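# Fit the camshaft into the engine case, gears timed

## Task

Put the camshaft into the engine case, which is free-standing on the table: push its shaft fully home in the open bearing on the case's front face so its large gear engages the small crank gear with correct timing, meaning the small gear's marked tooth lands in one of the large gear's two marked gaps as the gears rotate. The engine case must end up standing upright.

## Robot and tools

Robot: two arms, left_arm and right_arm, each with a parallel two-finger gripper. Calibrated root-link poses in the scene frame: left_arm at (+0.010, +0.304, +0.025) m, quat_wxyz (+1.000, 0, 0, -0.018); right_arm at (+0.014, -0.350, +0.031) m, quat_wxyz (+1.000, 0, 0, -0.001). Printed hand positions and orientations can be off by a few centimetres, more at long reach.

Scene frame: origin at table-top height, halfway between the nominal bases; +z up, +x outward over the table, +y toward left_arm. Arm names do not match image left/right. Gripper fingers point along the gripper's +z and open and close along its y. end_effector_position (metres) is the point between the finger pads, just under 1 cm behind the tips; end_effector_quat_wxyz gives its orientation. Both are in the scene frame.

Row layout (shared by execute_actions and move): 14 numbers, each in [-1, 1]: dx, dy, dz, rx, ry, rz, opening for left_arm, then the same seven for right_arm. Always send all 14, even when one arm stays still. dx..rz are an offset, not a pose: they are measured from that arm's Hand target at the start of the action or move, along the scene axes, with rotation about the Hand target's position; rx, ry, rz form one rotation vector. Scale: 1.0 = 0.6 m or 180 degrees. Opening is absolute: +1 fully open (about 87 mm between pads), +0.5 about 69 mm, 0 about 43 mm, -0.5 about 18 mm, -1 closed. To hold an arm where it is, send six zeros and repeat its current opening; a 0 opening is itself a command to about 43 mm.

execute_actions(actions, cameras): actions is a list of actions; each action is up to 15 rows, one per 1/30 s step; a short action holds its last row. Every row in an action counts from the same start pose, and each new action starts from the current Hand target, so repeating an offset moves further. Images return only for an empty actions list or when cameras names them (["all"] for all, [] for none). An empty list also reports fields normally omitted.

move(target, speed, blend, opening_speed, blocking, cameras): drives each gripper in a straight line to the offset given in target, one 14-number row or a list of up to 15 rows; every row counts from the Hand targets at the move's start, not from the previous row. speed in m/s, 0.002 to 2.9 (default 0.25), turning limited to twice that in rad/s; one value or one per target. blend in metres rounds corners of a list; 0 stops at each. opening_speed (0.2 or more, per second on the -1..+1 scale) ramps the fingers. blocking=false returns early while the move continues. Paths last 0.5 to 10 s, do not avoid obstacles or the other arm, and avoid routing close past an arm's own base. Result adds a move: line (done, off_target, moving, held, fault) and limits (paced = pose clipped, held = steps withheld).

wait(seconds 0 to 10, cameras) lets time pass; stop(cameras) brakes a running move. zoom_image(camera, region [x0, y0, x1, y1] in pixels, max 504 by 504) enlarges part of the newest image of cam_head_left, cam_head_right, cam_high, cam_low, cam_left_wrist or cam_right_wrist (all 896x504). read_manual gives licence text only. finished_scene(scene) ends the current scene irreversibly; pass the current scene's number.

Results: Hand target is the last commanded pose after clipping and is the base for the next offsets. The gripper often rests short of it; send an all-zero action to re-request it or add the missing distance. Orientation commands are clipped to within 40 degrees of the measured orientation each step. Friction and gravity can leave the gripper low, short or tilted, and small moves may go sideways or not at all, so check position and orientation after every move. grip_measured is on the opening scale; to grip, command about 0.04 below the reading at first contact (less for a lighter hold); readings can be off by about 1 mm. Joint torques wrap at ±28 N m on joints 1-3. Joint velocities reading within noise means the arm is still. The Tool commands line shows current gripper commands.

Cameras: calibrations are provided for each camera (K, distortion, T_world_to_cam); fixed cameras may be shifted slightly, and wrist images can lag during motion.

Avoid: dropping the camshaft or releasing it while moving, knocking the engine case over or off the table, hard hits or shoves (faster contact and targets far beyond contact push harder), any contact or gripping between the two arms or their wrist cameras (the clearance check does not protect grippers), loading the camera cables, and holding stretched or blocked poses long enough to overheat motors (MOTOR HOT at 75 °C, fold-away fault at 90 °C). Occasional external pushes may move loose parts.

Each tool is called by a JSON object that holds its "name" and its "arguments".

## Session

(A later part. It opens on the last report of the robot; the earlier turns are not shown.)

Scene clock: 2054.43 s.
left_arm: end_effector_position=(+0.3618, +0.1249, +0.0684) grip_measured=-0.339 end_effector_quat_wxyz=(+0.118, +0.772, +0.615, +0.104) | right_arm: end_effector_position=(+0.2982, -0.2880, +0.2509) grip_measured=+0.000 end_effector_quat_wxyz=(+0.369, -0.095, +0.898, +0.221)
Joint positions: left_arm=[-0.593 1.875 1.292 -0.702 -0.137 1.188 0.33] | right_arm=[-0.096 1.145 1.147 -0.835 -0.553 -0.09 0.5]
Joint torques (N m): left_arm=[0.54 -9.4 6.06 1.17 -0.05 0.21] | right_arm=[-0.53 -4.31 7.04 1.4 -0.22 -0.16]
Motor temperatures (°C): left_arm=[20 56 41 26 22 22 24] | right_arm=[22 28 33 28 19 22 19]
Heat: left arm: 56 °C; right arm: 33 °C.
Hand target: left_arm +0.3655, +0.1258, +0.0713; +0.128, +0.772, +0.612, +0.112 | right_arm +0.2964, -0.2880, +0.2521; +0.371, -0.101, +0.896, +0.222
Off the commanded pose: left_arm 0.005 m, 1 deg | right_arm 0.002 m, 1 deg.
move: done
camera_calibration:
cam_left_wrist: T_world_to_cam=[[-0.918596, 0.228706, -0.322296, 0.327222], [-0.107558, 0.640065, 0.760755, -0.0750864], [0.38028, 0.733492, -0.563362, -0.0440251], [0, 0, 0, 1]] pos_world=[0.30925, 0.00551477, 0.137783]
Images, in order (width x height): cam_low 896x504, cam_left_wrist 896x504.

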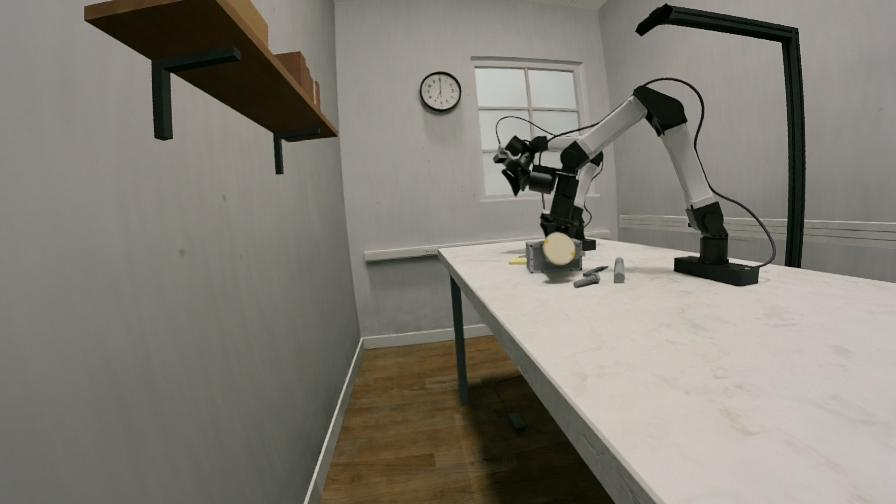

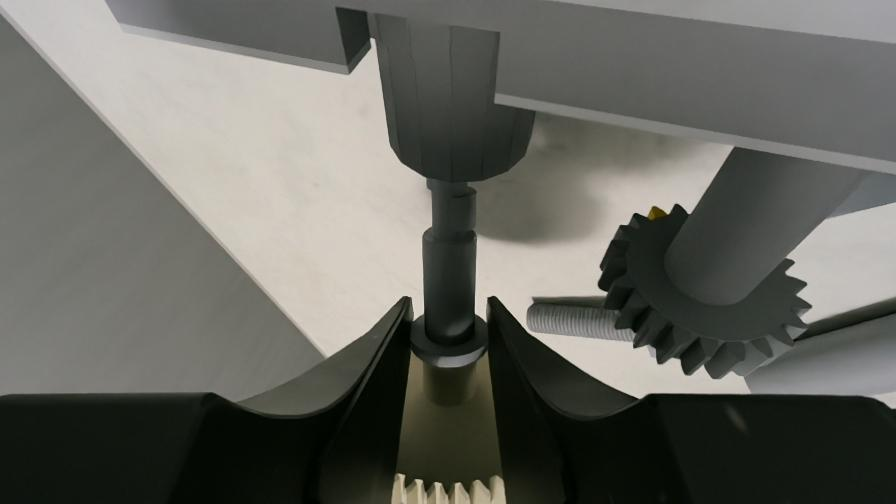

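{"name": "move", "arguments": {"target": [[0.004,0.04,0.0,0,0,0,-1,0,0,0,0,0,0,0],[0.004,0.045,-0.004,-0.105,0,0,-1,0,0,0,0,0,0,0]], "speed": 0.1, "cameras": ["cam_left_wrist","cam_low"]}}

{"name": "zoom_image", "arguments": {"camera": "cam_low", "region": [510, 220, 590, 290]}}

Scene clock: 2065.07 s.
left_arm: end_effector_position=(+0.3615, +0.1571, +0.0571) grip_measured=-0.339 end_effector_quat_wxyz=(+0.224, +0.741, +0.633, +0.005) | right_arm: end_effector_position=(+0.2982, -0.2880, +0.2509) grip_measured=+0.000 end_effector_quat_wxyz=(+0.369, -0.095, +0.898, +0.221)
Joint positions: left_arm=[-0.379 1.724 1.053 -0.483 0.183 1.276 0.33] | right_arm=[-0.096 1.145 1.147 -0.835 -0.553 -0.09 0.5]
Joint torques (N m): left_arm=[0.66 -9.88 6.45 1.51 0.38 0.16] | right_arm=[-0.53 -4.29 7.09 1.42 -0.22 -0.15]
Motor temperatures (°C): left_arm=[20 57 39 26 22 22 24] | right_arm=[22 28 33 28 19 22 19]
Heat: left arm: 57 °C; right arm: 33 °C.
Hand target: left_arm +0.3679, +0.1527, +0.0689; +0.253, +0.741, +0.622, +0.010 | right_arm +0.2964, -0.2880, +0.2521; +0.371, -0.101, +0.896, +0.222
Off the commanded pose: left_arm 0.014 m, 3 deg | right_arm 0.002 m, 1 deg.
move: off_target (left_arm)
camera_calibration:
cam_left_wrist: T_world_to_cam=[[-0.928585, 0.109128, -0.354714, 0.340208], [-0.10863, 0.834004, 0.540959, -0.104627], [0.354866, 0.540859, -0.762589, -0.0230545], [0, 0, 0, 1]] pos_world=[0.312728, 0.0626022, 0.159694]
Images, in order (width x height): cam_low 896x504, cam_left_wrist 896x504.

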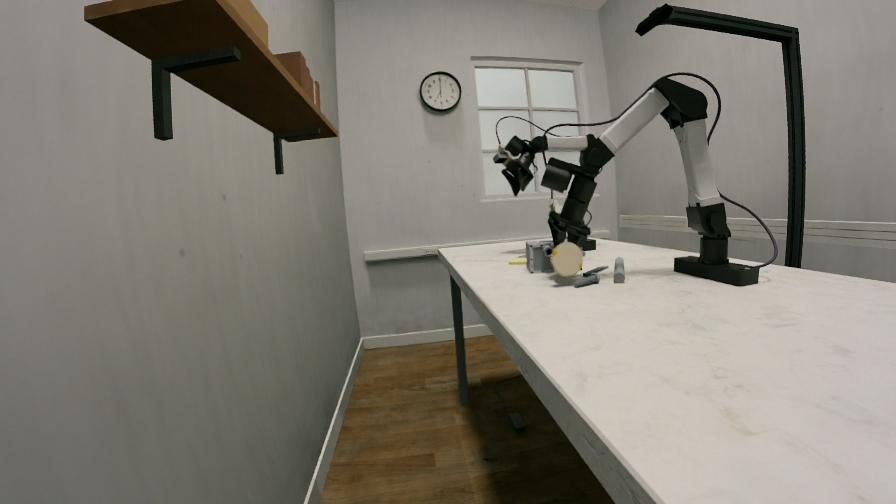

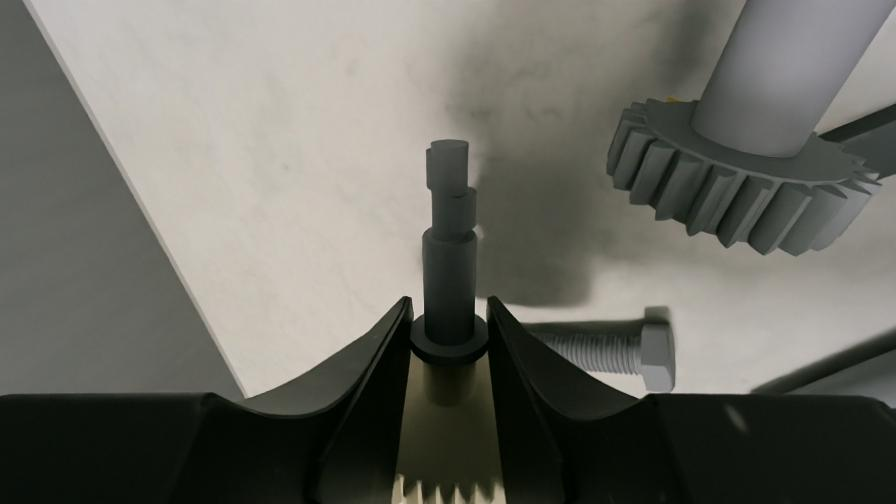

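Scaled by 6.300.

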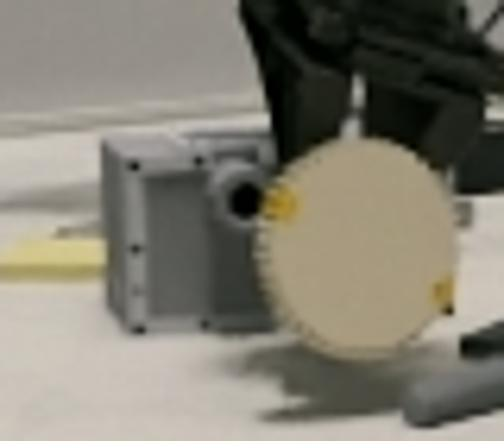

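{"name": "move", "arguments": {"target": [0.006,-0.008,0.018,0,0.03,0,-1,0,0,0,0,0,0,0], "speed": 0.08, "cameras": ["cam_left_wrist","cam_low","cam_high"]}}

{"name": "zoom_image", "arguments": {"camera": "cam_low", "region": [510, 220, 590, 290]}}

Scene clock: 2070.43 s.
left_arm: end_effector_position=(+0.3608, +0.1535, +0.0697) grip_measured=-0.339 end_effector_quat_wxyz=(+0.205, +0.742, +0.638, -0.024) | right_arm: end_effector_position=(+0.2982, -0.2880, +0.2509) grip_measured=+0.000 end_effector_quat_wxyz=(+0.369, -0.095, +0.898, +0.221)
Joint positions: left_arm=[-0.37 1.752 1.163 -0.626 0.221 1.276 0.33] | right_arm=[-0.096 1.145 1.147 -0.835 -0.553 -0.09 0.5]
Joint torques (N m): left_arm=[0.9 -6.95 10.88 1.05 0.39 0.09] | right_arm=[-0.53 -4.38 7.13 1.4 -0.22 -0.15]
Motor temperatures (°C): left_arm=[20 57 39 26 22 22 24] | right_arm=[22 28 33 28 19 22 19]
Heat: left arm: 57 °C; right arm: 33 °C.
Hand target: left_arm +0.3715, +0.1479, +0.0797; +0.223, +0.741, +0.633, -0.025 | right_arm +0.2964, -0.2880, +0.2521; +0.371, -0.101, +0.896, +0.222
Off the commanded pose: left_arm 0.016 m, 2 deg | right_arm 0.002 m, 1 deg.
move: off_target (left_arm)
camera_calibration:
cam_left_wrist: T_world_to_cam=[[-0.9503, 0.111977, -0.2905, 0.347319], [-0.0663003, 0.83889, 0.540247, -0.124482], [0.304193, 0.532658, -0.789774, 0.0103546], [0, 0, 0, 1]] pos_world=[0.318655, 0.0600197, 0.176325]
Images, in order (width x height): cam_high 896x504, cam_low 896x504, cam_left_wrist 896x504.

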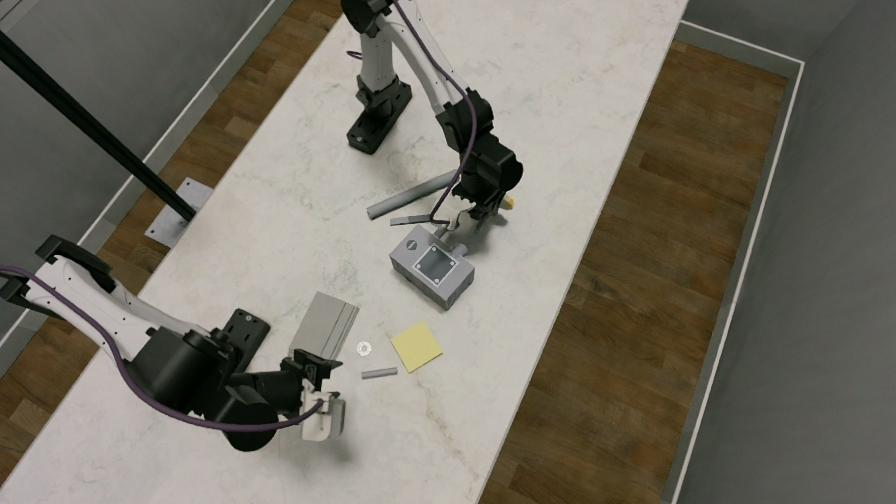

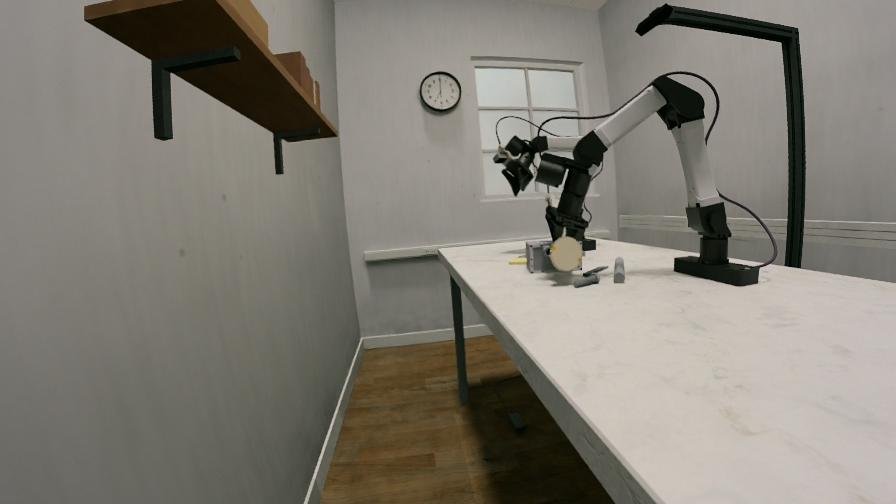

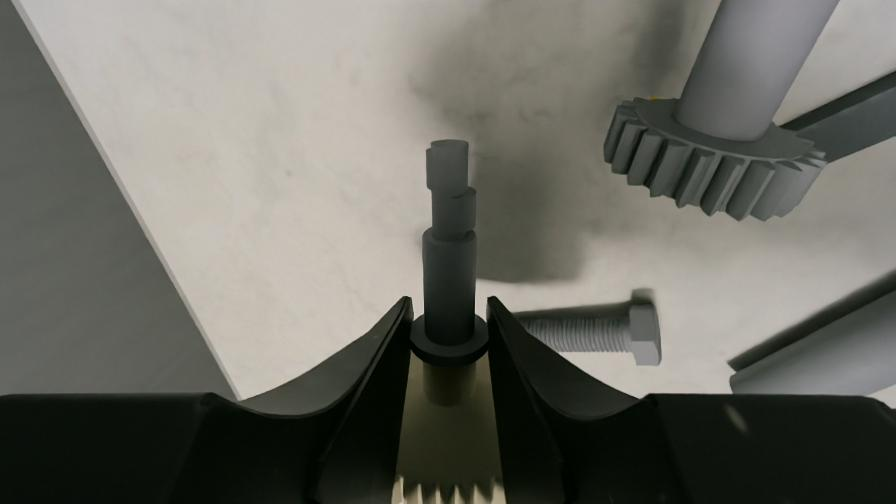

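Scaled by 6.300.

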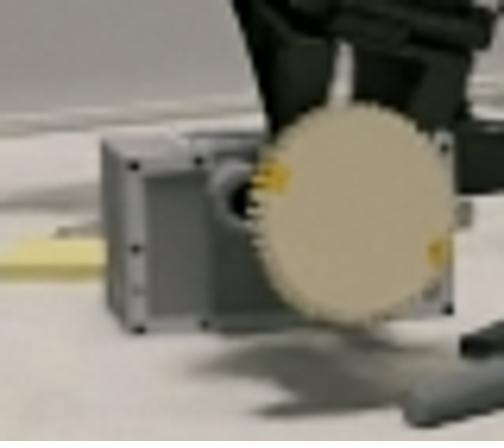

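{"name": "move", "arguments": {"target": [0.012,-0.026,-0.001,0,0,-0.025,-1,0,0,0,0,0,0,0], "speed": 0.08, "cameras": ["cam_left_wrist","cam_low"]}}

{"name": "zoom_image", "arguments": {"camera": "cam_low", "region": [510, 220, 590, 290]}}

Scene clock: 2074.90 s.
left_arm: end_effector_position=(+0.3697, +0.1428, +0.0691) grip_measured=-0.339 end_effector_quat_wxyz=(+0.204, +0.760, +0.616, -0.032) | right_arm: end_effector_position=(+0.2982, -0.2880, +0.2509) grip_measured=+0.000 end_effector_quat_wxyz=(+0.369, -0.095, +0.898, +0.221)
Joint positions: left_arm=[-0.378 1.803 1.225 -0.65 0.242 1.324 0.33] | right_arm=[-0.096 1.145 1.147 -0.835 -0.553 -0.09 0.5]
Joint torques (N m): left_arm=[-0.43 -7.35 10.96 0.94 0.41 0.15] | right_arm=[-0.5 -4.3 7.08 1.41 -0.23 -0.15]
Motor temperatures (°C): left_arm=[20 56 39 26 22 22 24] | right_arm=[22 28 33 28 19 22 19]
Heat: left arm: 56 °C; right arm: 33 °C.
Hand target: left_arm +0.3787, +0.1323, +0.0791; +0.222, +0.765, +0.604, -0.034 | right_arm +0.2964, -0.2880, +0.2521; +0.371, -0.101, +0.896, +0.222
Off the commanded pose: left_arm 0.017 m, 3 deg | right_arm 0.002 m, 1 deg.
move: off_target (left_arm)
camera_calibration:
cam_left_wrist: T_world_to_cam=[[-0.943263, 0.166993, -0.286998, 0.346133], [-0.0145519, 0.842711, 0.538169, -0.13406], [0.331727, 0.511811, -0.792468, 0.00573524], [0, 0, 0, 1]] pos_world=[0.322641, 0.052237, 0.176032]
Images, in order (width x height): cam_low 896x504, cam_left_wrist 896x504.

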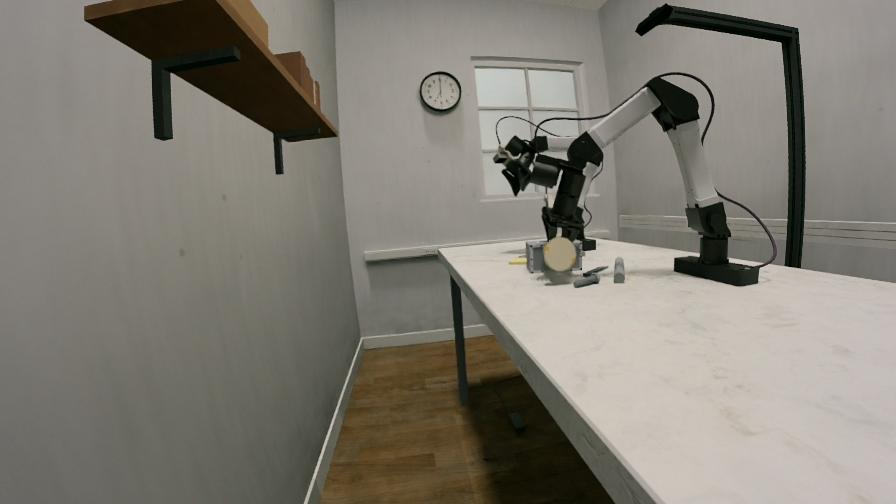

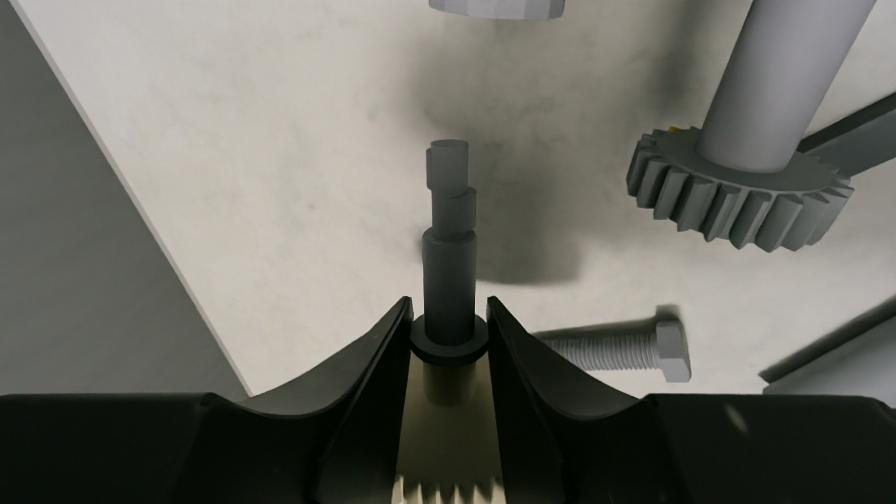

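Scaled by 6.300.

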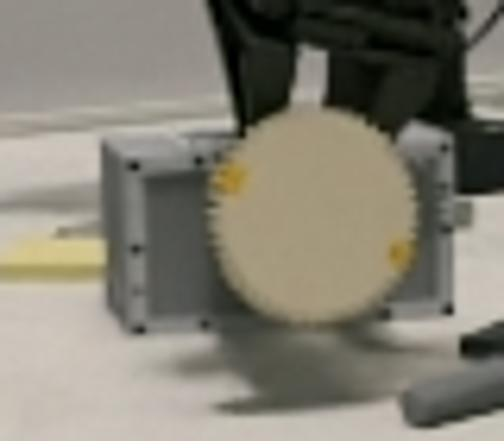

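{"name": "move", "arguments": {"target": [-0.026,-0.008,0.0,0,0,0,-1,0,0,0,0,0,0,0], "speed": 0.08, "cameras": ["cam_left_wrist"]}}

Scene clock: 2078.47 s.
left_arm: end_effector_position=(+0.3612, +0.1323, +0.0671) grip_measured=-0.339 end_effector_quat_wxyz=(+0.201, +0.766, +0.610, -0.039) | right_arm: end_effector_position=(+0.2982, -0.2880, +0.2509) grip_measured=+0.000 end_effector_quat_wxyz=(+0.369, -0.095, +0.898, +0.221)
Joint positions: left_arm=[-0.411 1.8 1.216 -0.65 0.242 1.309 0.33] | right_arm=[-0.096 1.145 1.147 -0.835 -0.553 -0.09 0.5]
Joint torques (N m): left_arm=[-0.31 -10.88 6.57 1.16 0.31 0] | right_arm=[-0.53 -4.3 7.12 1.41 -0.24 -0.14]
Motor temperatures (°C): left_arm=[20 56 40 26 22 22 24] | right_arm=[22 28 33 28 19 22 19]
Heat: left arm: 56 °C; right arm: 33 °C.
Hand target: left_arm +0.3631, +0.1276, +0.0791; +0.222, +0.765, +0.604, -0.034 | right_arm +0.2964, -0.2880, +0.2521; +0.371, -0.101, +0.896, +0.222
Off the commanded pose: left_arm 0.013 m, 3 deg | right_arm 0.002 m, 1 deg.
move: off_target (left_arm)
camera_calibration:
cam_left_wrist: T_world_to_cam=[[-0.942998, 0.185086, -0.276584, 0.336137], [0.00761928, 0.842872, 0.53806, -0.13238], [0.332712, 0.505282, -0.796236, 0.0131072], [0, 0, 0, 1]] pos_world=[0.313624, 0.0427425, 0.174635]
Images, in order (width x height): cam_left_wrist 896x504.

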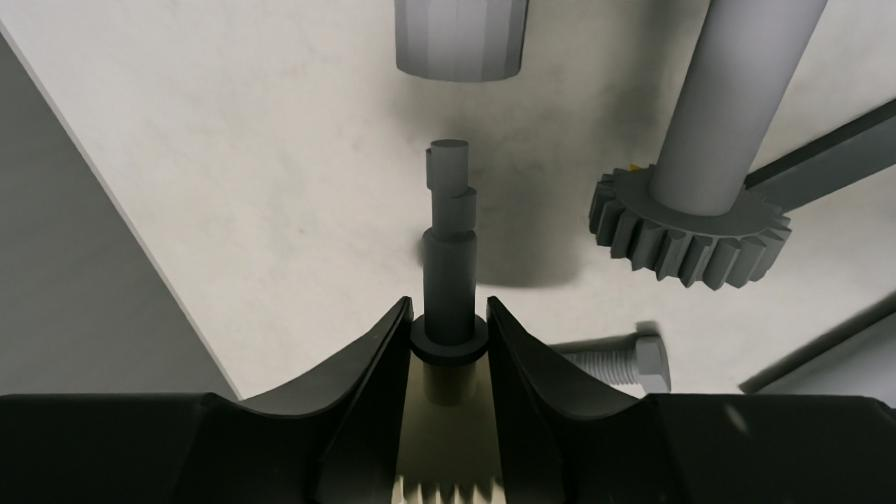

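{"name": "move", "arguments": {"target": [[-0.004,-0.03,0.002,0,0,0,-1,0,0,0,0,0,0,0],[-0.01,-0.055,0.002,0,0,0,-1,0,0,0,0,0,0,0]], "speed": 0.05, "cameras": ["cam_left_wrist","cam_low"]}}

{"name": "zoom_image", "arguments": {"camera": "cam_low", "region": [510, 220, 590, 290]}}

Scene clock: 2084.60 s.
left_arm: end_effector_position=(+0.3478, +0.1138, +0.0662) grip_measured=-0.339 end_effector_quat_wxyz=(+0.189, +0.762, +0.618, -0.032) | right_arm: end_effector_position=(+0.2982, -0.2880, +0.2509) grip_measured=+0.000 end_effector_quat_wxyz=(+0.369, -0.095, +0.898, +0.221)
Joint positions: left_arm=[-0.489 1.8 1.216 -0.65 0.193 1.222 0.33] | right_arm=[-0.096 1.145 1.147 -0.835 -0.553 -0.09 0.5]
Joint torques (N m): left_arm=[-1.69 -8.4 10.29 1.28 0.42 0.02] | right_arm=[-0.5 -4.25 7.06 1.4 -0.24 -0.15]
Motor temperatures (°C): left_arm=[20 55 39 26 22 22 24] | right_arm=[22 28 33 28 19 22 19]
Heat: left arm: 55 °C; right arm: 33 °C.
Hand target: left_arm +0.3571, +0.0946, +0.0803; +0.222, +0.765, +0.604, -0.034 | right_arm +0.2964, -0.2880, +0.2521; +0.371, -0.101, +0.896, +0.222
Off the commanded pose: left_arm 0.026 m, 4 deg | right_arm 0.002 m, 1 deg.
move: off_target (left_arm)
camera_calibration:
cam_left_wrist: T_world_to_cam=[[-0.948509, 0.174274, -0.264496, 0.328925], [-0.00361309, 0.829028, 0.559196, -0.112118], [0.316728, 0.531358, -0.785711, 0.0281136], [0, 0, 0, 1]] pos_world=[0.302679, 0.020687, 0.171784]
Images, in order (width x height): cam_low 896x504, cam_left_wrist 896x504.

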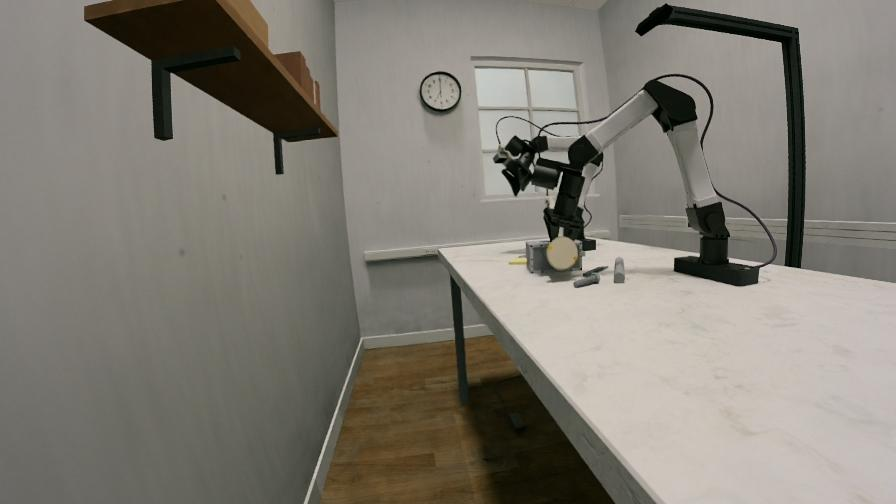

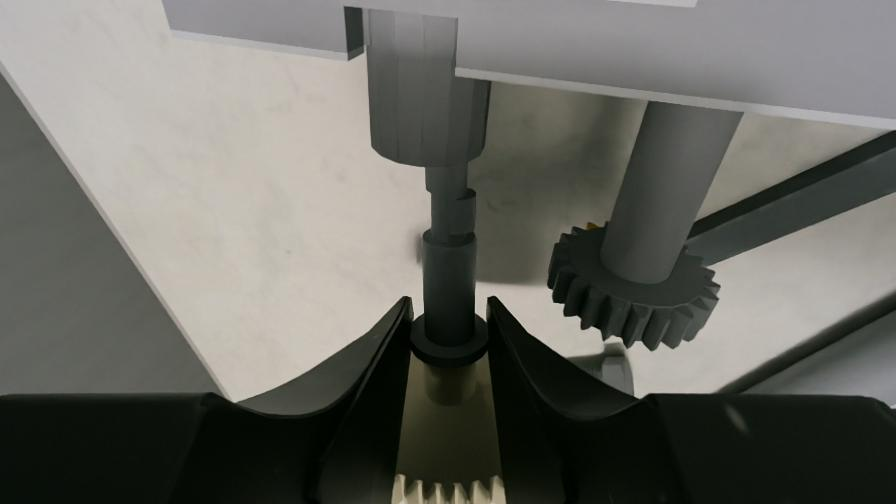

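Scaled by 6.300.

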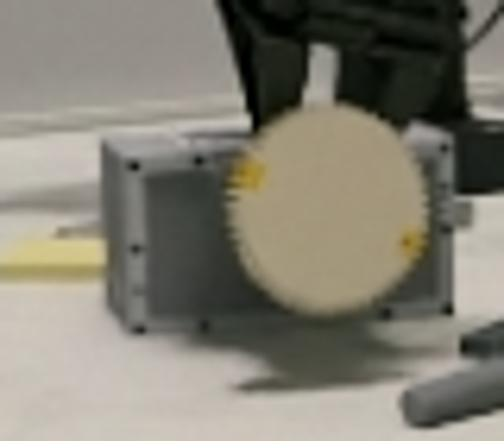

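{"name": "move", "arguments": {"target": [[0.018,0.004,0.0,0,0,0,-1,0,0,0,0,0,0,0],[0.016,-0.02,0.0,0,0,0,-1,0,0,0,0,0,0,0]], "speed": 0.05, "cameras": ["cam_left_wrist","cam_low"]}}

{"name": "zoom_image", "arguments": {"camera": "cam_low", "region": [510, 220, 590, 290]}}

Scene clock: 2091.93 s.
left_arm: end_effector_position=(+0.3527, +0.0936, +0.0685) grip_measured=-0.339 end_effector_quat_wxyz=(+0.197, +0.768, +0.609, -0.040) | right_arm: end_effector_position=(+0.2982, -0.2880, +0.2509) grip_measured=+0.000 end_effector_quat_wxyz=(+0.369, -0.095, +0.898, +0.221)
Joint positions: left_arm=[-0.52 1.84 1.273 -0.653 0.206 1.209 0.33] | right_arm=[-0.096 1.145 1.147 -0.835 -0.553 -0.09 0.5]
Joint torques (N m): left_arm=[-0.06 -7.66 11.17 1.21 0.22 0] | right_arm=[-0.54 -4.26 7.13 1.41 -0.24 -0.15]
Heat: left arm: 54 °C; right arm: 33 °C.
Hand target: left_arm +0.3667, +0.0825, +0.0803; +0.222, +0.765, +0.604, -0.034 | right_arm +0.2964, -0.2880, +0.2521; +0.371, -0.101, +0.896, +0.222
Off the commanded pose: left_arm 0.021 m, 3 deg | right_arm 0.002 m, 1 deg.
move: off_target (left_arm)
camera_calibration:
cam_left_wrist: T_world_to_cam=[[-0.943817, 0.191319, -0.269456, 0.334855], [0.0154135, 0.839973, 0.542409, -0.103128], [0.330109, 0.507782, -0.79573, 0.0372741], [0, 0, 0, 1]] pos_world=[0.305327, 0.00363324, 0.175826]
Images, in order (width x height): cam_low 896x504, cam_left_wrist 896x504.

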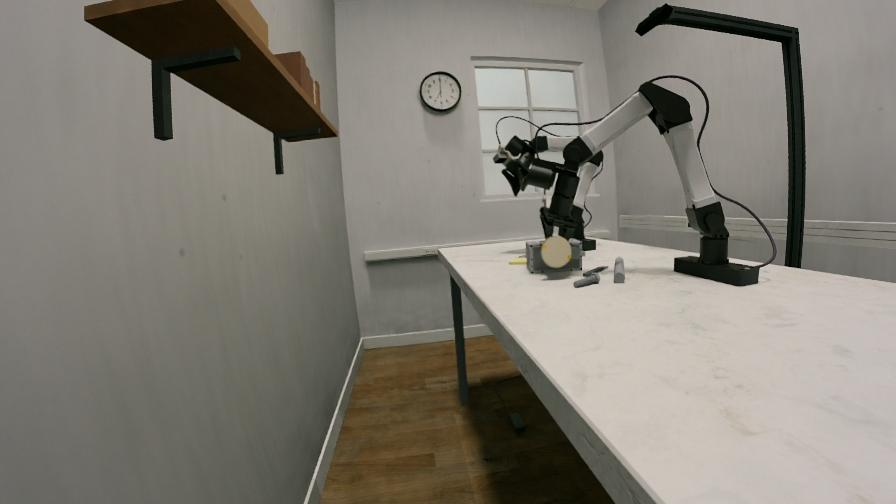

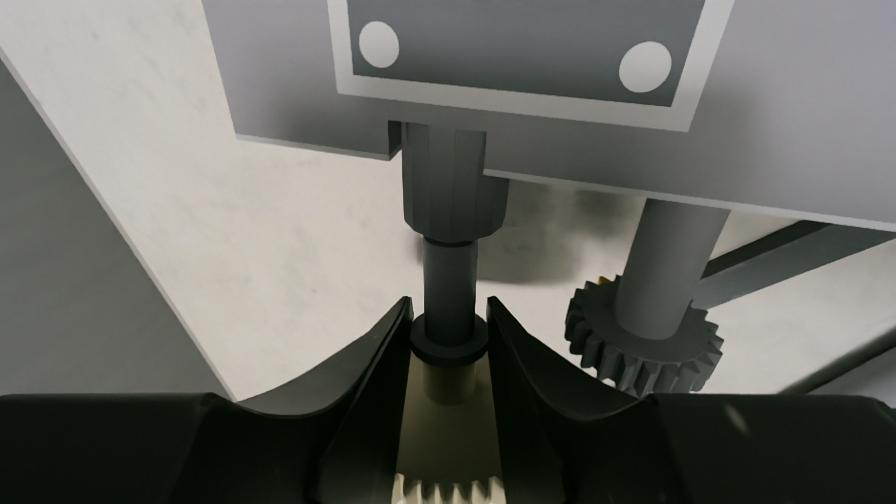

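Scaled by 6.300.

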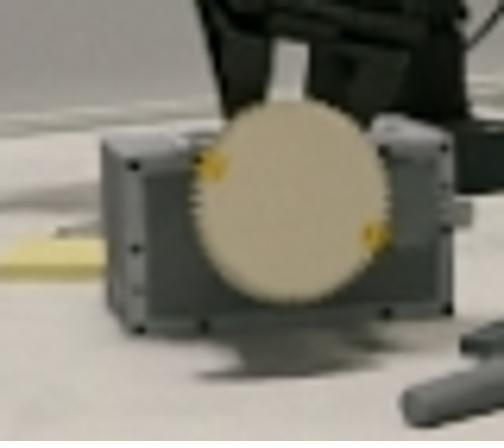

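{"name": "move", "arguments": {"target": [-0.006,-0.034,-0.004,0,0,0,-1,0,0,0,0,0,0,0], "speed": 0.05, "cameras": ["cam_left_wrist","cam_low"]}}

{"name": "zoom_image", "arguments": {"camera": "cam_low", "region": [510, 220, 590, 290]}}

Scene clock: 2097.87 s.
left_arm: end_effector_position=(+0.3514, +0.0857, +0.0636) grip_measured=-0.339 end_effector_quat_wxyz=(+0.186, +0.764, +0.618, -0.030) | right_arm: end_effector_position=(+0.2982, -0.2880, +0.2509) grip_measured=+0.000 end_effector_quat_wxyz=(+0.369, -0.095, +0.898, +0.221)
Joint positions: left_arm=[-0.555 1.869 1.294 -0.653 0.165 1.163 0.33] | right_arm=[-0.096 1.145 1.147 -0.835 -0.553 -0.09 0.5]
Joint torques (N m): left_arm=[-1.73 -8.05 11.69 1.33 0.39 0] | right_arm=[-0.5 -4.3 7.1 1.4 -0.23 -0.15]
Heat: left arm: 53 °C; right arm: 33 °C.
Hand target: left_arm +0.3632, +0.0621, +0.0780; +0.222, +0.765, +0.604, -0.034 | right_arm +0.2964, -0.2880, +0.2521; +0.371, -0.101, +0.896, +0.222
Off the commanded pose: left_arm 0.030 m, 4 deg | right_arm 0.002 m, 1 deg.
move: off_target (left_arm)
camera_calibration:
cam_left_wrist: T_world_to_cam=[[-0.948306, 0.177885, -0.262817, 0.336183], [-0.002099, 0.824607, 0.565702, -0.0878746], [0.317351, 0.53701, -0.781606, 0.038897], [0, 0, 0, 1]] pos_world=[0.306276, -0.00822816, 0.168468]
Images, in order (width x height): cam_low 896x504, cam_left_wrist 896x504.

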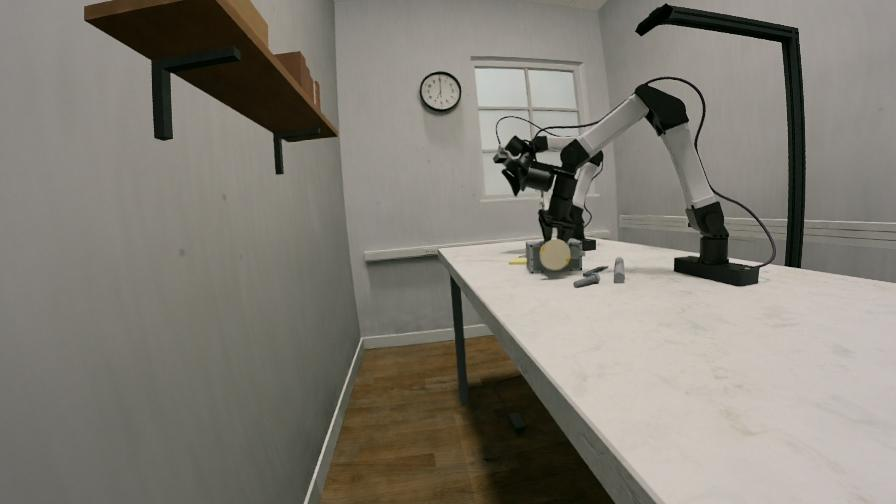

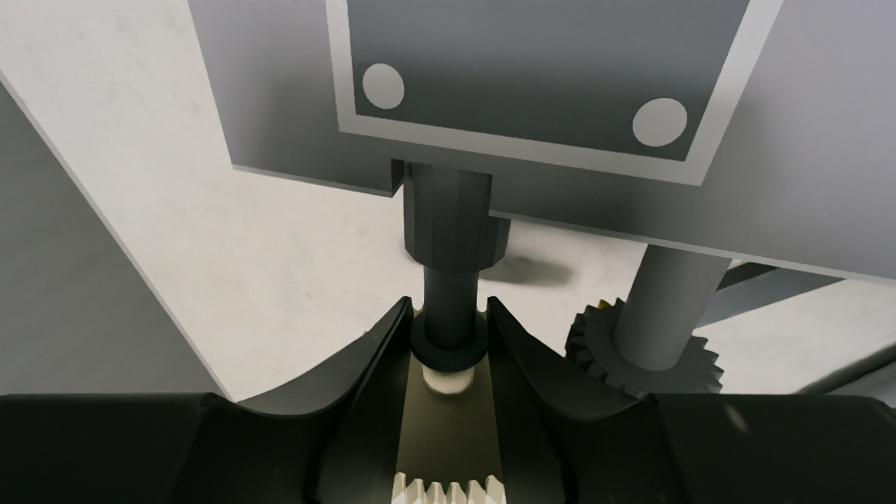

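Scaled by 6.300.

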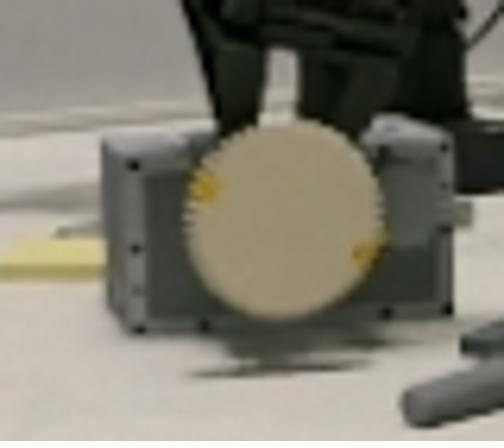

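{"name": "move", "arguments": {"target": [[0,-0.01,0.02,0,0,0,-1,0,0,0,0,0,0,0],[-0.004,-0.035,0.022,0,0,0,-1,0,0,0,0,0,0,0]], "speed": 0.05, "cameras": ["cam_left_wrist","cam_low"]}}

{"name": "zoom_image", "arguments": {"camera": "cam_low", "region": [510, 220, 590, 290]}}

Scene clock: 2104.07 s.
left_arm: end_effector_position=(+0.3540, +0.0538, +0.0855) grip_measured=-0.964 end_effector_quat_wxyz=(+0.204, +0.766, +0.609, -0.027) | right_arm: end_effector_position=(+0.2982, -0.2880, +0.2509) grip_measured=+0.000 end_effector_quat_wxyz=(+0.369, -0.095, +0.898, +0.221)
Joint positions: left_arm=[-0.618 1.888 1.398 -0.693 0.149 1.115 0.018] | right_arm=[-0.096 1.145 1.147 -0.835 -0.553 -0.09 0.5]
Joint torques (N m): left_arm=[-0.29 -7.6 10.43 1.25 0.33 0] | right_arm=[-0.53 -4.31 7.12 1.4 -0.23 -0.16]
Heat: left arm: 53 °C; right arm: 33 °C.
Hand target: left_arm +0.3607, +0.0413, +0.0911; +0.222, +0.765, +0.604, -0.034 | right_arm +0.2964, -0.2880, +0.2521; +0.371, -0.101, +0.896, +0.222
Off the commanded pose: left_arm 0.015 m, 2 deg | right_arm 0.002 m, 1 deg.
move: off_target (left_arm)
camera_calibration:
cam_left_wrist: T_world_to_cam=[[-0.937566, 0.184556, -0.294805, 0.348578], [-0.00683994, 0.837659, 0.546151, -0.071372], [0.347741, 0.514069, -0.784098, 0.0630875], [0, 0, 0, 1]] pos_world=[0.304388, -0.036978, 0.191209]
Images, in order (width x height): cam_low 896x504, cam_left_wrist 896x504.

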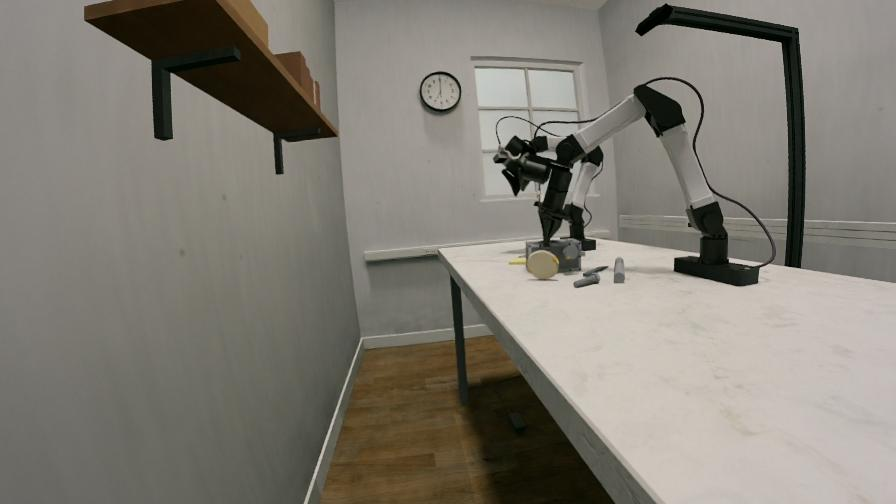

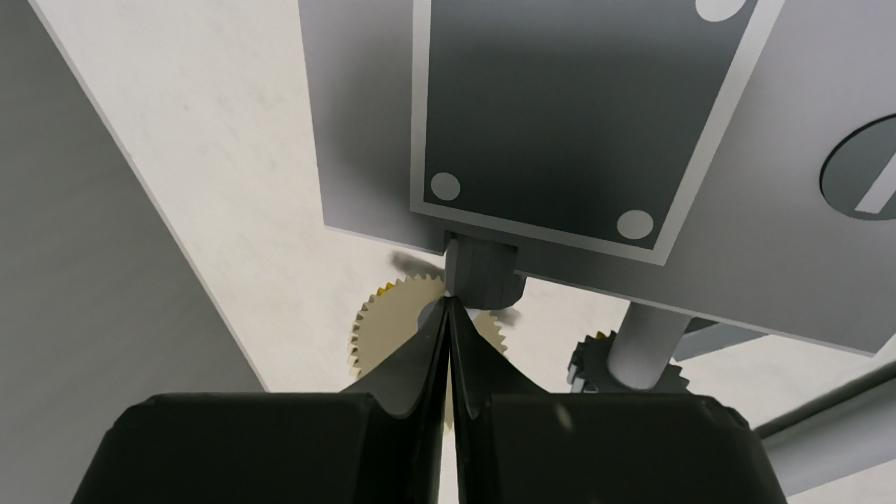

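Scaled by 6.300.

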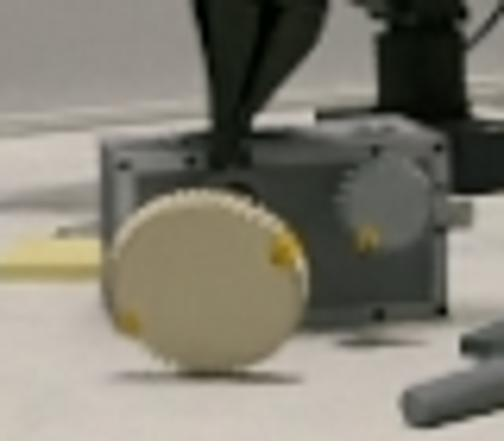

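{"name": "move", "arguments": {"target": [[0,0,0.06,0,0,0,-1,0,0,0,0,0,0,0],[0.03,0.07,0.09,0,0.1,0,-1,0,0,0,0,0,0,0]], "speed": 0.15, "cameras": ["cam_left_wrist"]}}

Scene clock: 2111.40 s.
left_arm: end_effector_position=(+0.3767, +0.0869, +0.1423) grip_measured=-0.964 end_effector_quat_wxyz=(+0.120, +0.748, +0.636, -0.145) | right_arm: end_effector_position=(+0.2982, -0.2880, +0.2509) grip_measured=+0.000 end_effector_quat_wxyz=(+0.369, -0.095, +0.898, +0.221)
Joint positions: left_arm=[-0.439 2.128 2.014 -1.34 0.362 1.237 0.018] | right_arm=[-0.096 1.145 1.147 -0.835 -0.553 -0.09 0.5]
Joint torques (N m): left_arm=[0.38 -9.06 9.96 0.44 0.45 0.13] | right_arm=[-0.46 -4.3 7.15 1.39 -0.22 -0.16]
Heat: left arm: 53 °C; right arm: 33 °C.
Hand target: left_arm +0.3787, +0.0832, +0.1450; +0.125, +0.750, +0.631, -0.153 | right_arm +0.2964, -0.2880, +0.2521; +0.371, -0.101, +0.896, +0.222
Off the commanded pose: left_arm 0.005 m, 1 deg | right_arm 0.002 m, 1 deg.
move: done
camera_calibration:
cam_left_wrist: T_world_to_cam=[[-0.985126, 0.171395, -0.0122567, 0.359321], [0.141564, 0.84996, 0.507472, -0.181429], [0.0973956, 0.498189, -0.861581, 0.189396], [0, 0, 0, 1]] pos_world=[0.361214, -0.00173316, 0.259654]
Images, in order (width x height): cam_left_wrist 896x504.

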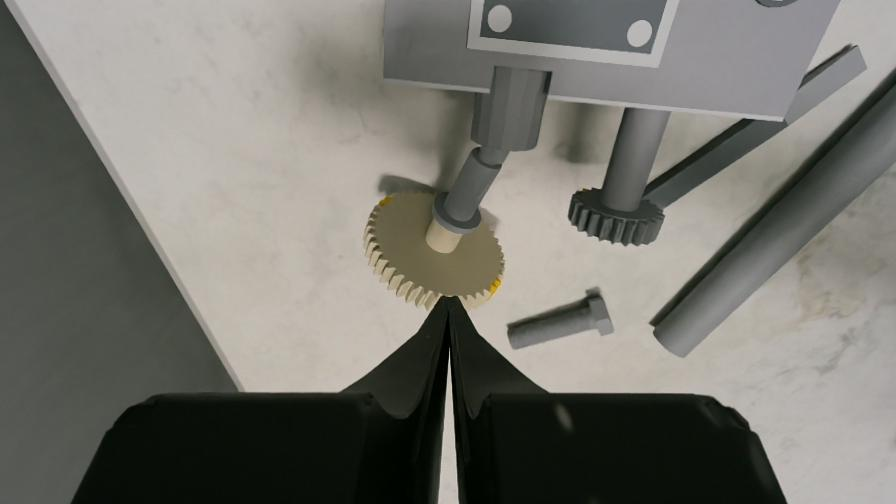

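{"name": "move", "arguments": {"target": [[0.056,0.032,-0.02,0,0,0,-1,0,0,0,0,0,0,0],[0.056,0.032,-0.158,0,0,0,-1,0,0,0,0,0,0,0],[-0.01,0.032,-0.158,0,0,0,-1,0,0,0,0,0,0,0]], "speed": 0.1, "cameras": ["cam_left_wrist","cam_low"]}}

{"name": "zoom_image", "arguments": {"camera": "cam_low", "region": [510, 220, 590, 290]}}

Scene clock: 2121.20 s.
left_arm: end_effector_position=(+0.3757, +0.1040, +0.0436) grip_measured=-0.964 end_effector_quat_wxyz=(+0.118, +0.751, +0.632, -0.151) | right_arm: end_effector_position=(+0.2982, -0.2880, +0.2509) grip_measured=+0.000 end_effector_quat_wxyz=(+0.369, -0.095, +0.898, +0.221)
Joint positions: left_arm=[-0.4 2.135 1.631 -0.975 0.374 1.29 0.018] | right_arm=[-0.096 1.145 1.147 -0.835 -0.553 -0.09 0.5]
Joint torques (N m): left_arm=[-0.01 -12.14 5.83 0.53 0.39 0.02] | right_arm=[-0.51 -4.34 7.12 1.4 -0.23 -0.16]
Heat: left arm: 54 °C; right arm: 33 °C.
Hand target: left_arm +0.3727, +0.1023, +0.0503; +0.125, +0.750, +0.631, -0.153 | right_arm +0.2964, -0.2880, +0.2521; +0.371, -0.101, +0.896, +0.222
Off the commanded pose: left_arm 0.007 m, 1 deg | right_arm 0.002 m, 1 deg.
move: done
camera_calibration:
cam_left_wrist: T_world_to_cam=[[-0.983268, 0.182116, -0.00422015, 0.352054], [0.155343, 0.850368, 0.502736, -0.150725], [0.0951449, 0.493669, -0.86443, 0.0974037], [0, 0, 0, 1]] pos_world=[0.36031, 0.0159717, 0.161459]
Images, in order (width x height): cam_low 896x504, cam_left_wrist 896x504.

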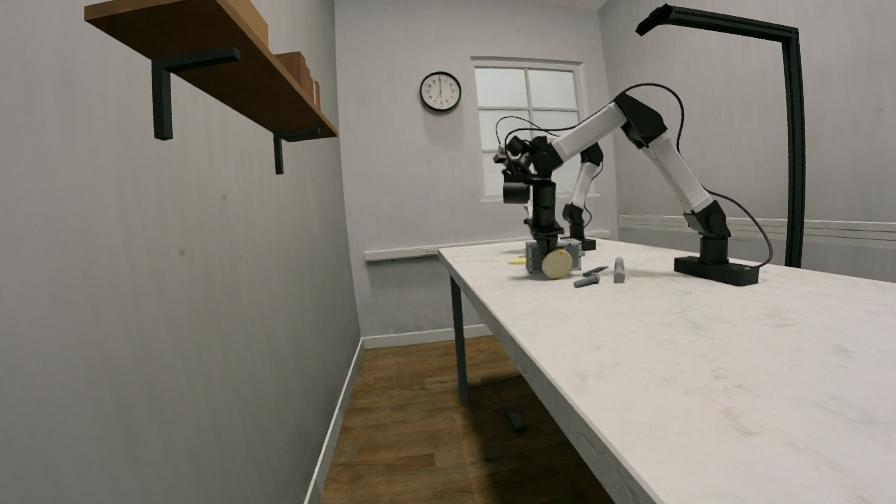

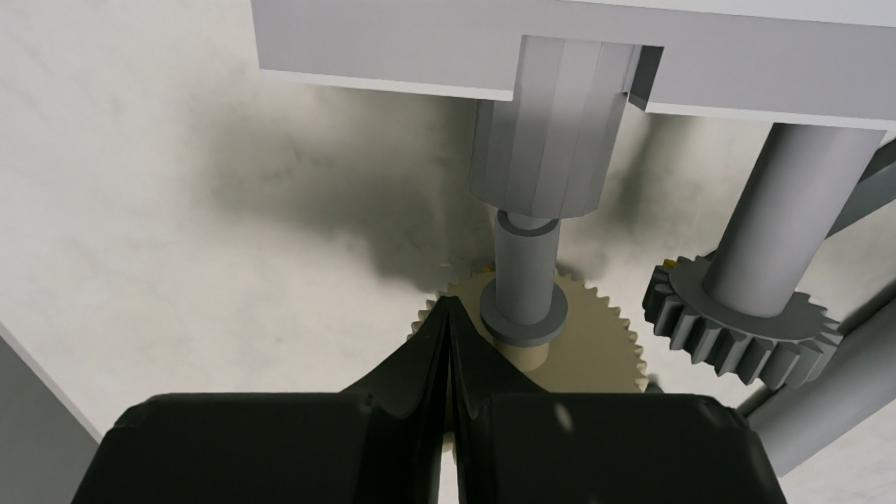

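Scaled by 6.300.

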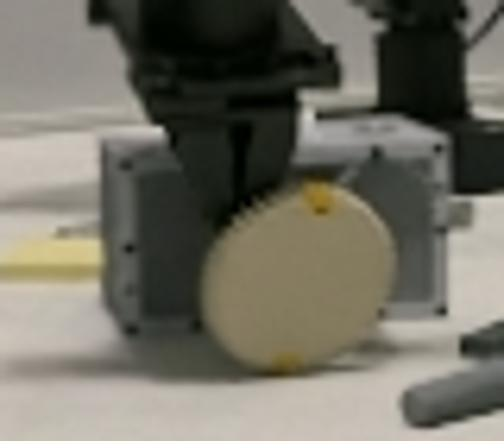

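{"name": "move", "arguments": {"target": [[0.02,0.0,0.0,0,0,0,-1,0,0,0,0,0,0,0],[0.02,0,0.15,0,0,0,-0.05,0,0,0,0,0,0,0],[-0.03,0,0.17,0.08,-0.155,0,-0.05,0,0,0,0,0,0,0]], "speed": 0.15, "cameras": ["cam_left_wrist","cam_low"]}}

{"name": "zoom_image", "arguments": {"camera": "cam_low", "region": [510, 220, 590, 290]}}

Scene clock: 2134.30 s.
left_arm: end_effector_position=(+0.3544, +0.1011, +0.1450) grip_measured=-0.050 end_effector_quat_wxyz=(+0.167, +0.779, +0.596, +0.101) | right_arm: end_effector_position=(+0.2982, -0.2880, +0.2509) grip_measured=+0.000 end_effector_quat_wxyz=(+0.369, -0.095, +0.898, +0.221)
Joint positions: left_arm=[-0.643 1.759 1.439 -0.875 -0.115 1.179 0.475] | right_arm=[-0.096 1.145 1.147 -0.835 -0.553 -0.09 0.5]
Joint torques (N m): left_arm=[-0.18 -9.99 6.39 1.27 -0.09 -0.02] | right_arm=[-0.49 -4.27 7.09 1.41 -0.24 -0.14]
Motor temperatures (°C): left_arm=[20 57 40 26 22 22 23] | right_arm=[22 28 33 28 19 22 19]
Heat: left arm: 57 °C; right arm: 33 °C.
Hand target: left_arm +0.3547, +0.1023, +0.1523; +0.179, +0.774, +0.597, +0.111 | right_arm +0.2964, -0.2880, +0.2521; +0.371, -0.101, +0.896, +0.222
Off the commanded pose: left_arm 0.007 m, 2 deg | right_arm 0.002 m, 1 deg.
move: done; target 2's new opening was sent with left_arm's hand 0.011 m and 2 deg from that target
camera_calibration:
cam_left_wrist: T_world_to_cam=[[-0.886071, 0.246157, -0.392791, 0.347462], [-0.117815, 0.699942, 0.704415, -0.113211], [0.448328, 0.670438, -0.591198, 0.00577777], [0, 0, 0, 1]] pos_world=[0.291947, -0.010162, 0.219644]
Images, in order (width x height): cam_low 896x504, cam_left_wrist 896x504.

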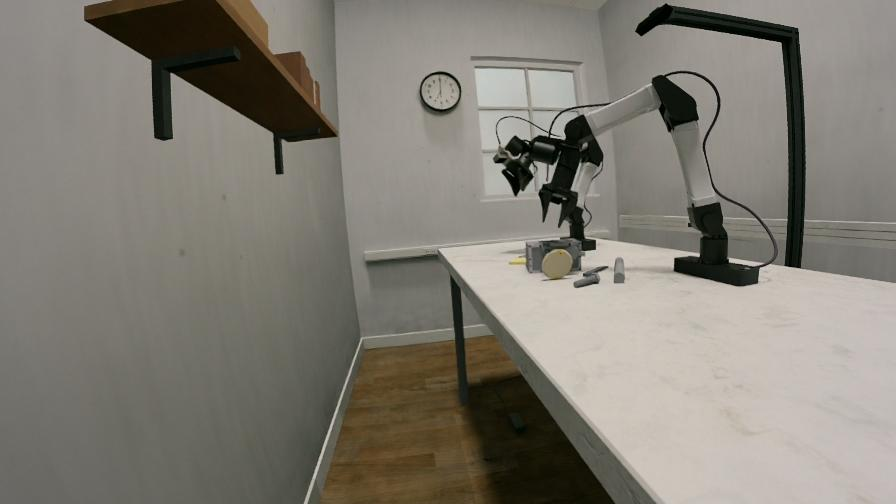

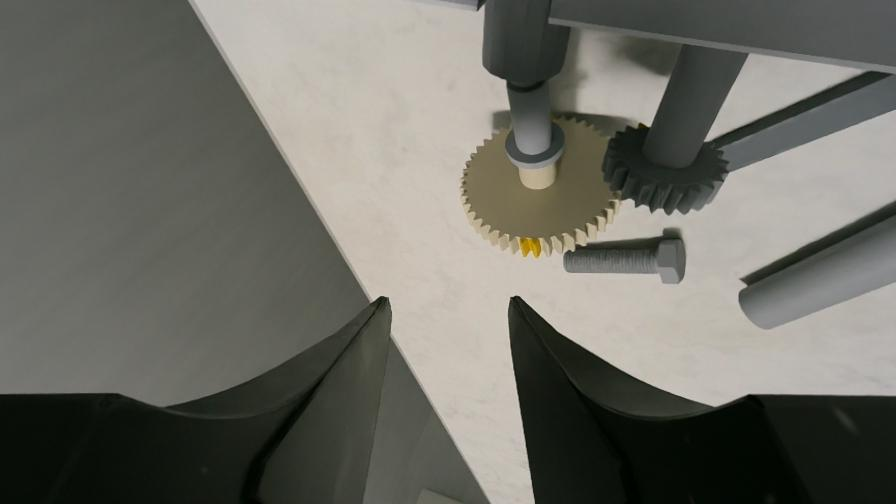

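Scaled by 6.300.

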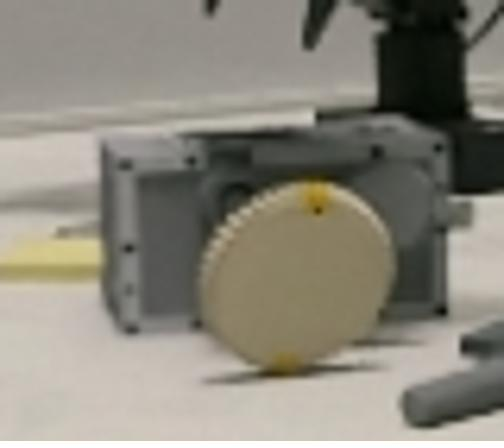

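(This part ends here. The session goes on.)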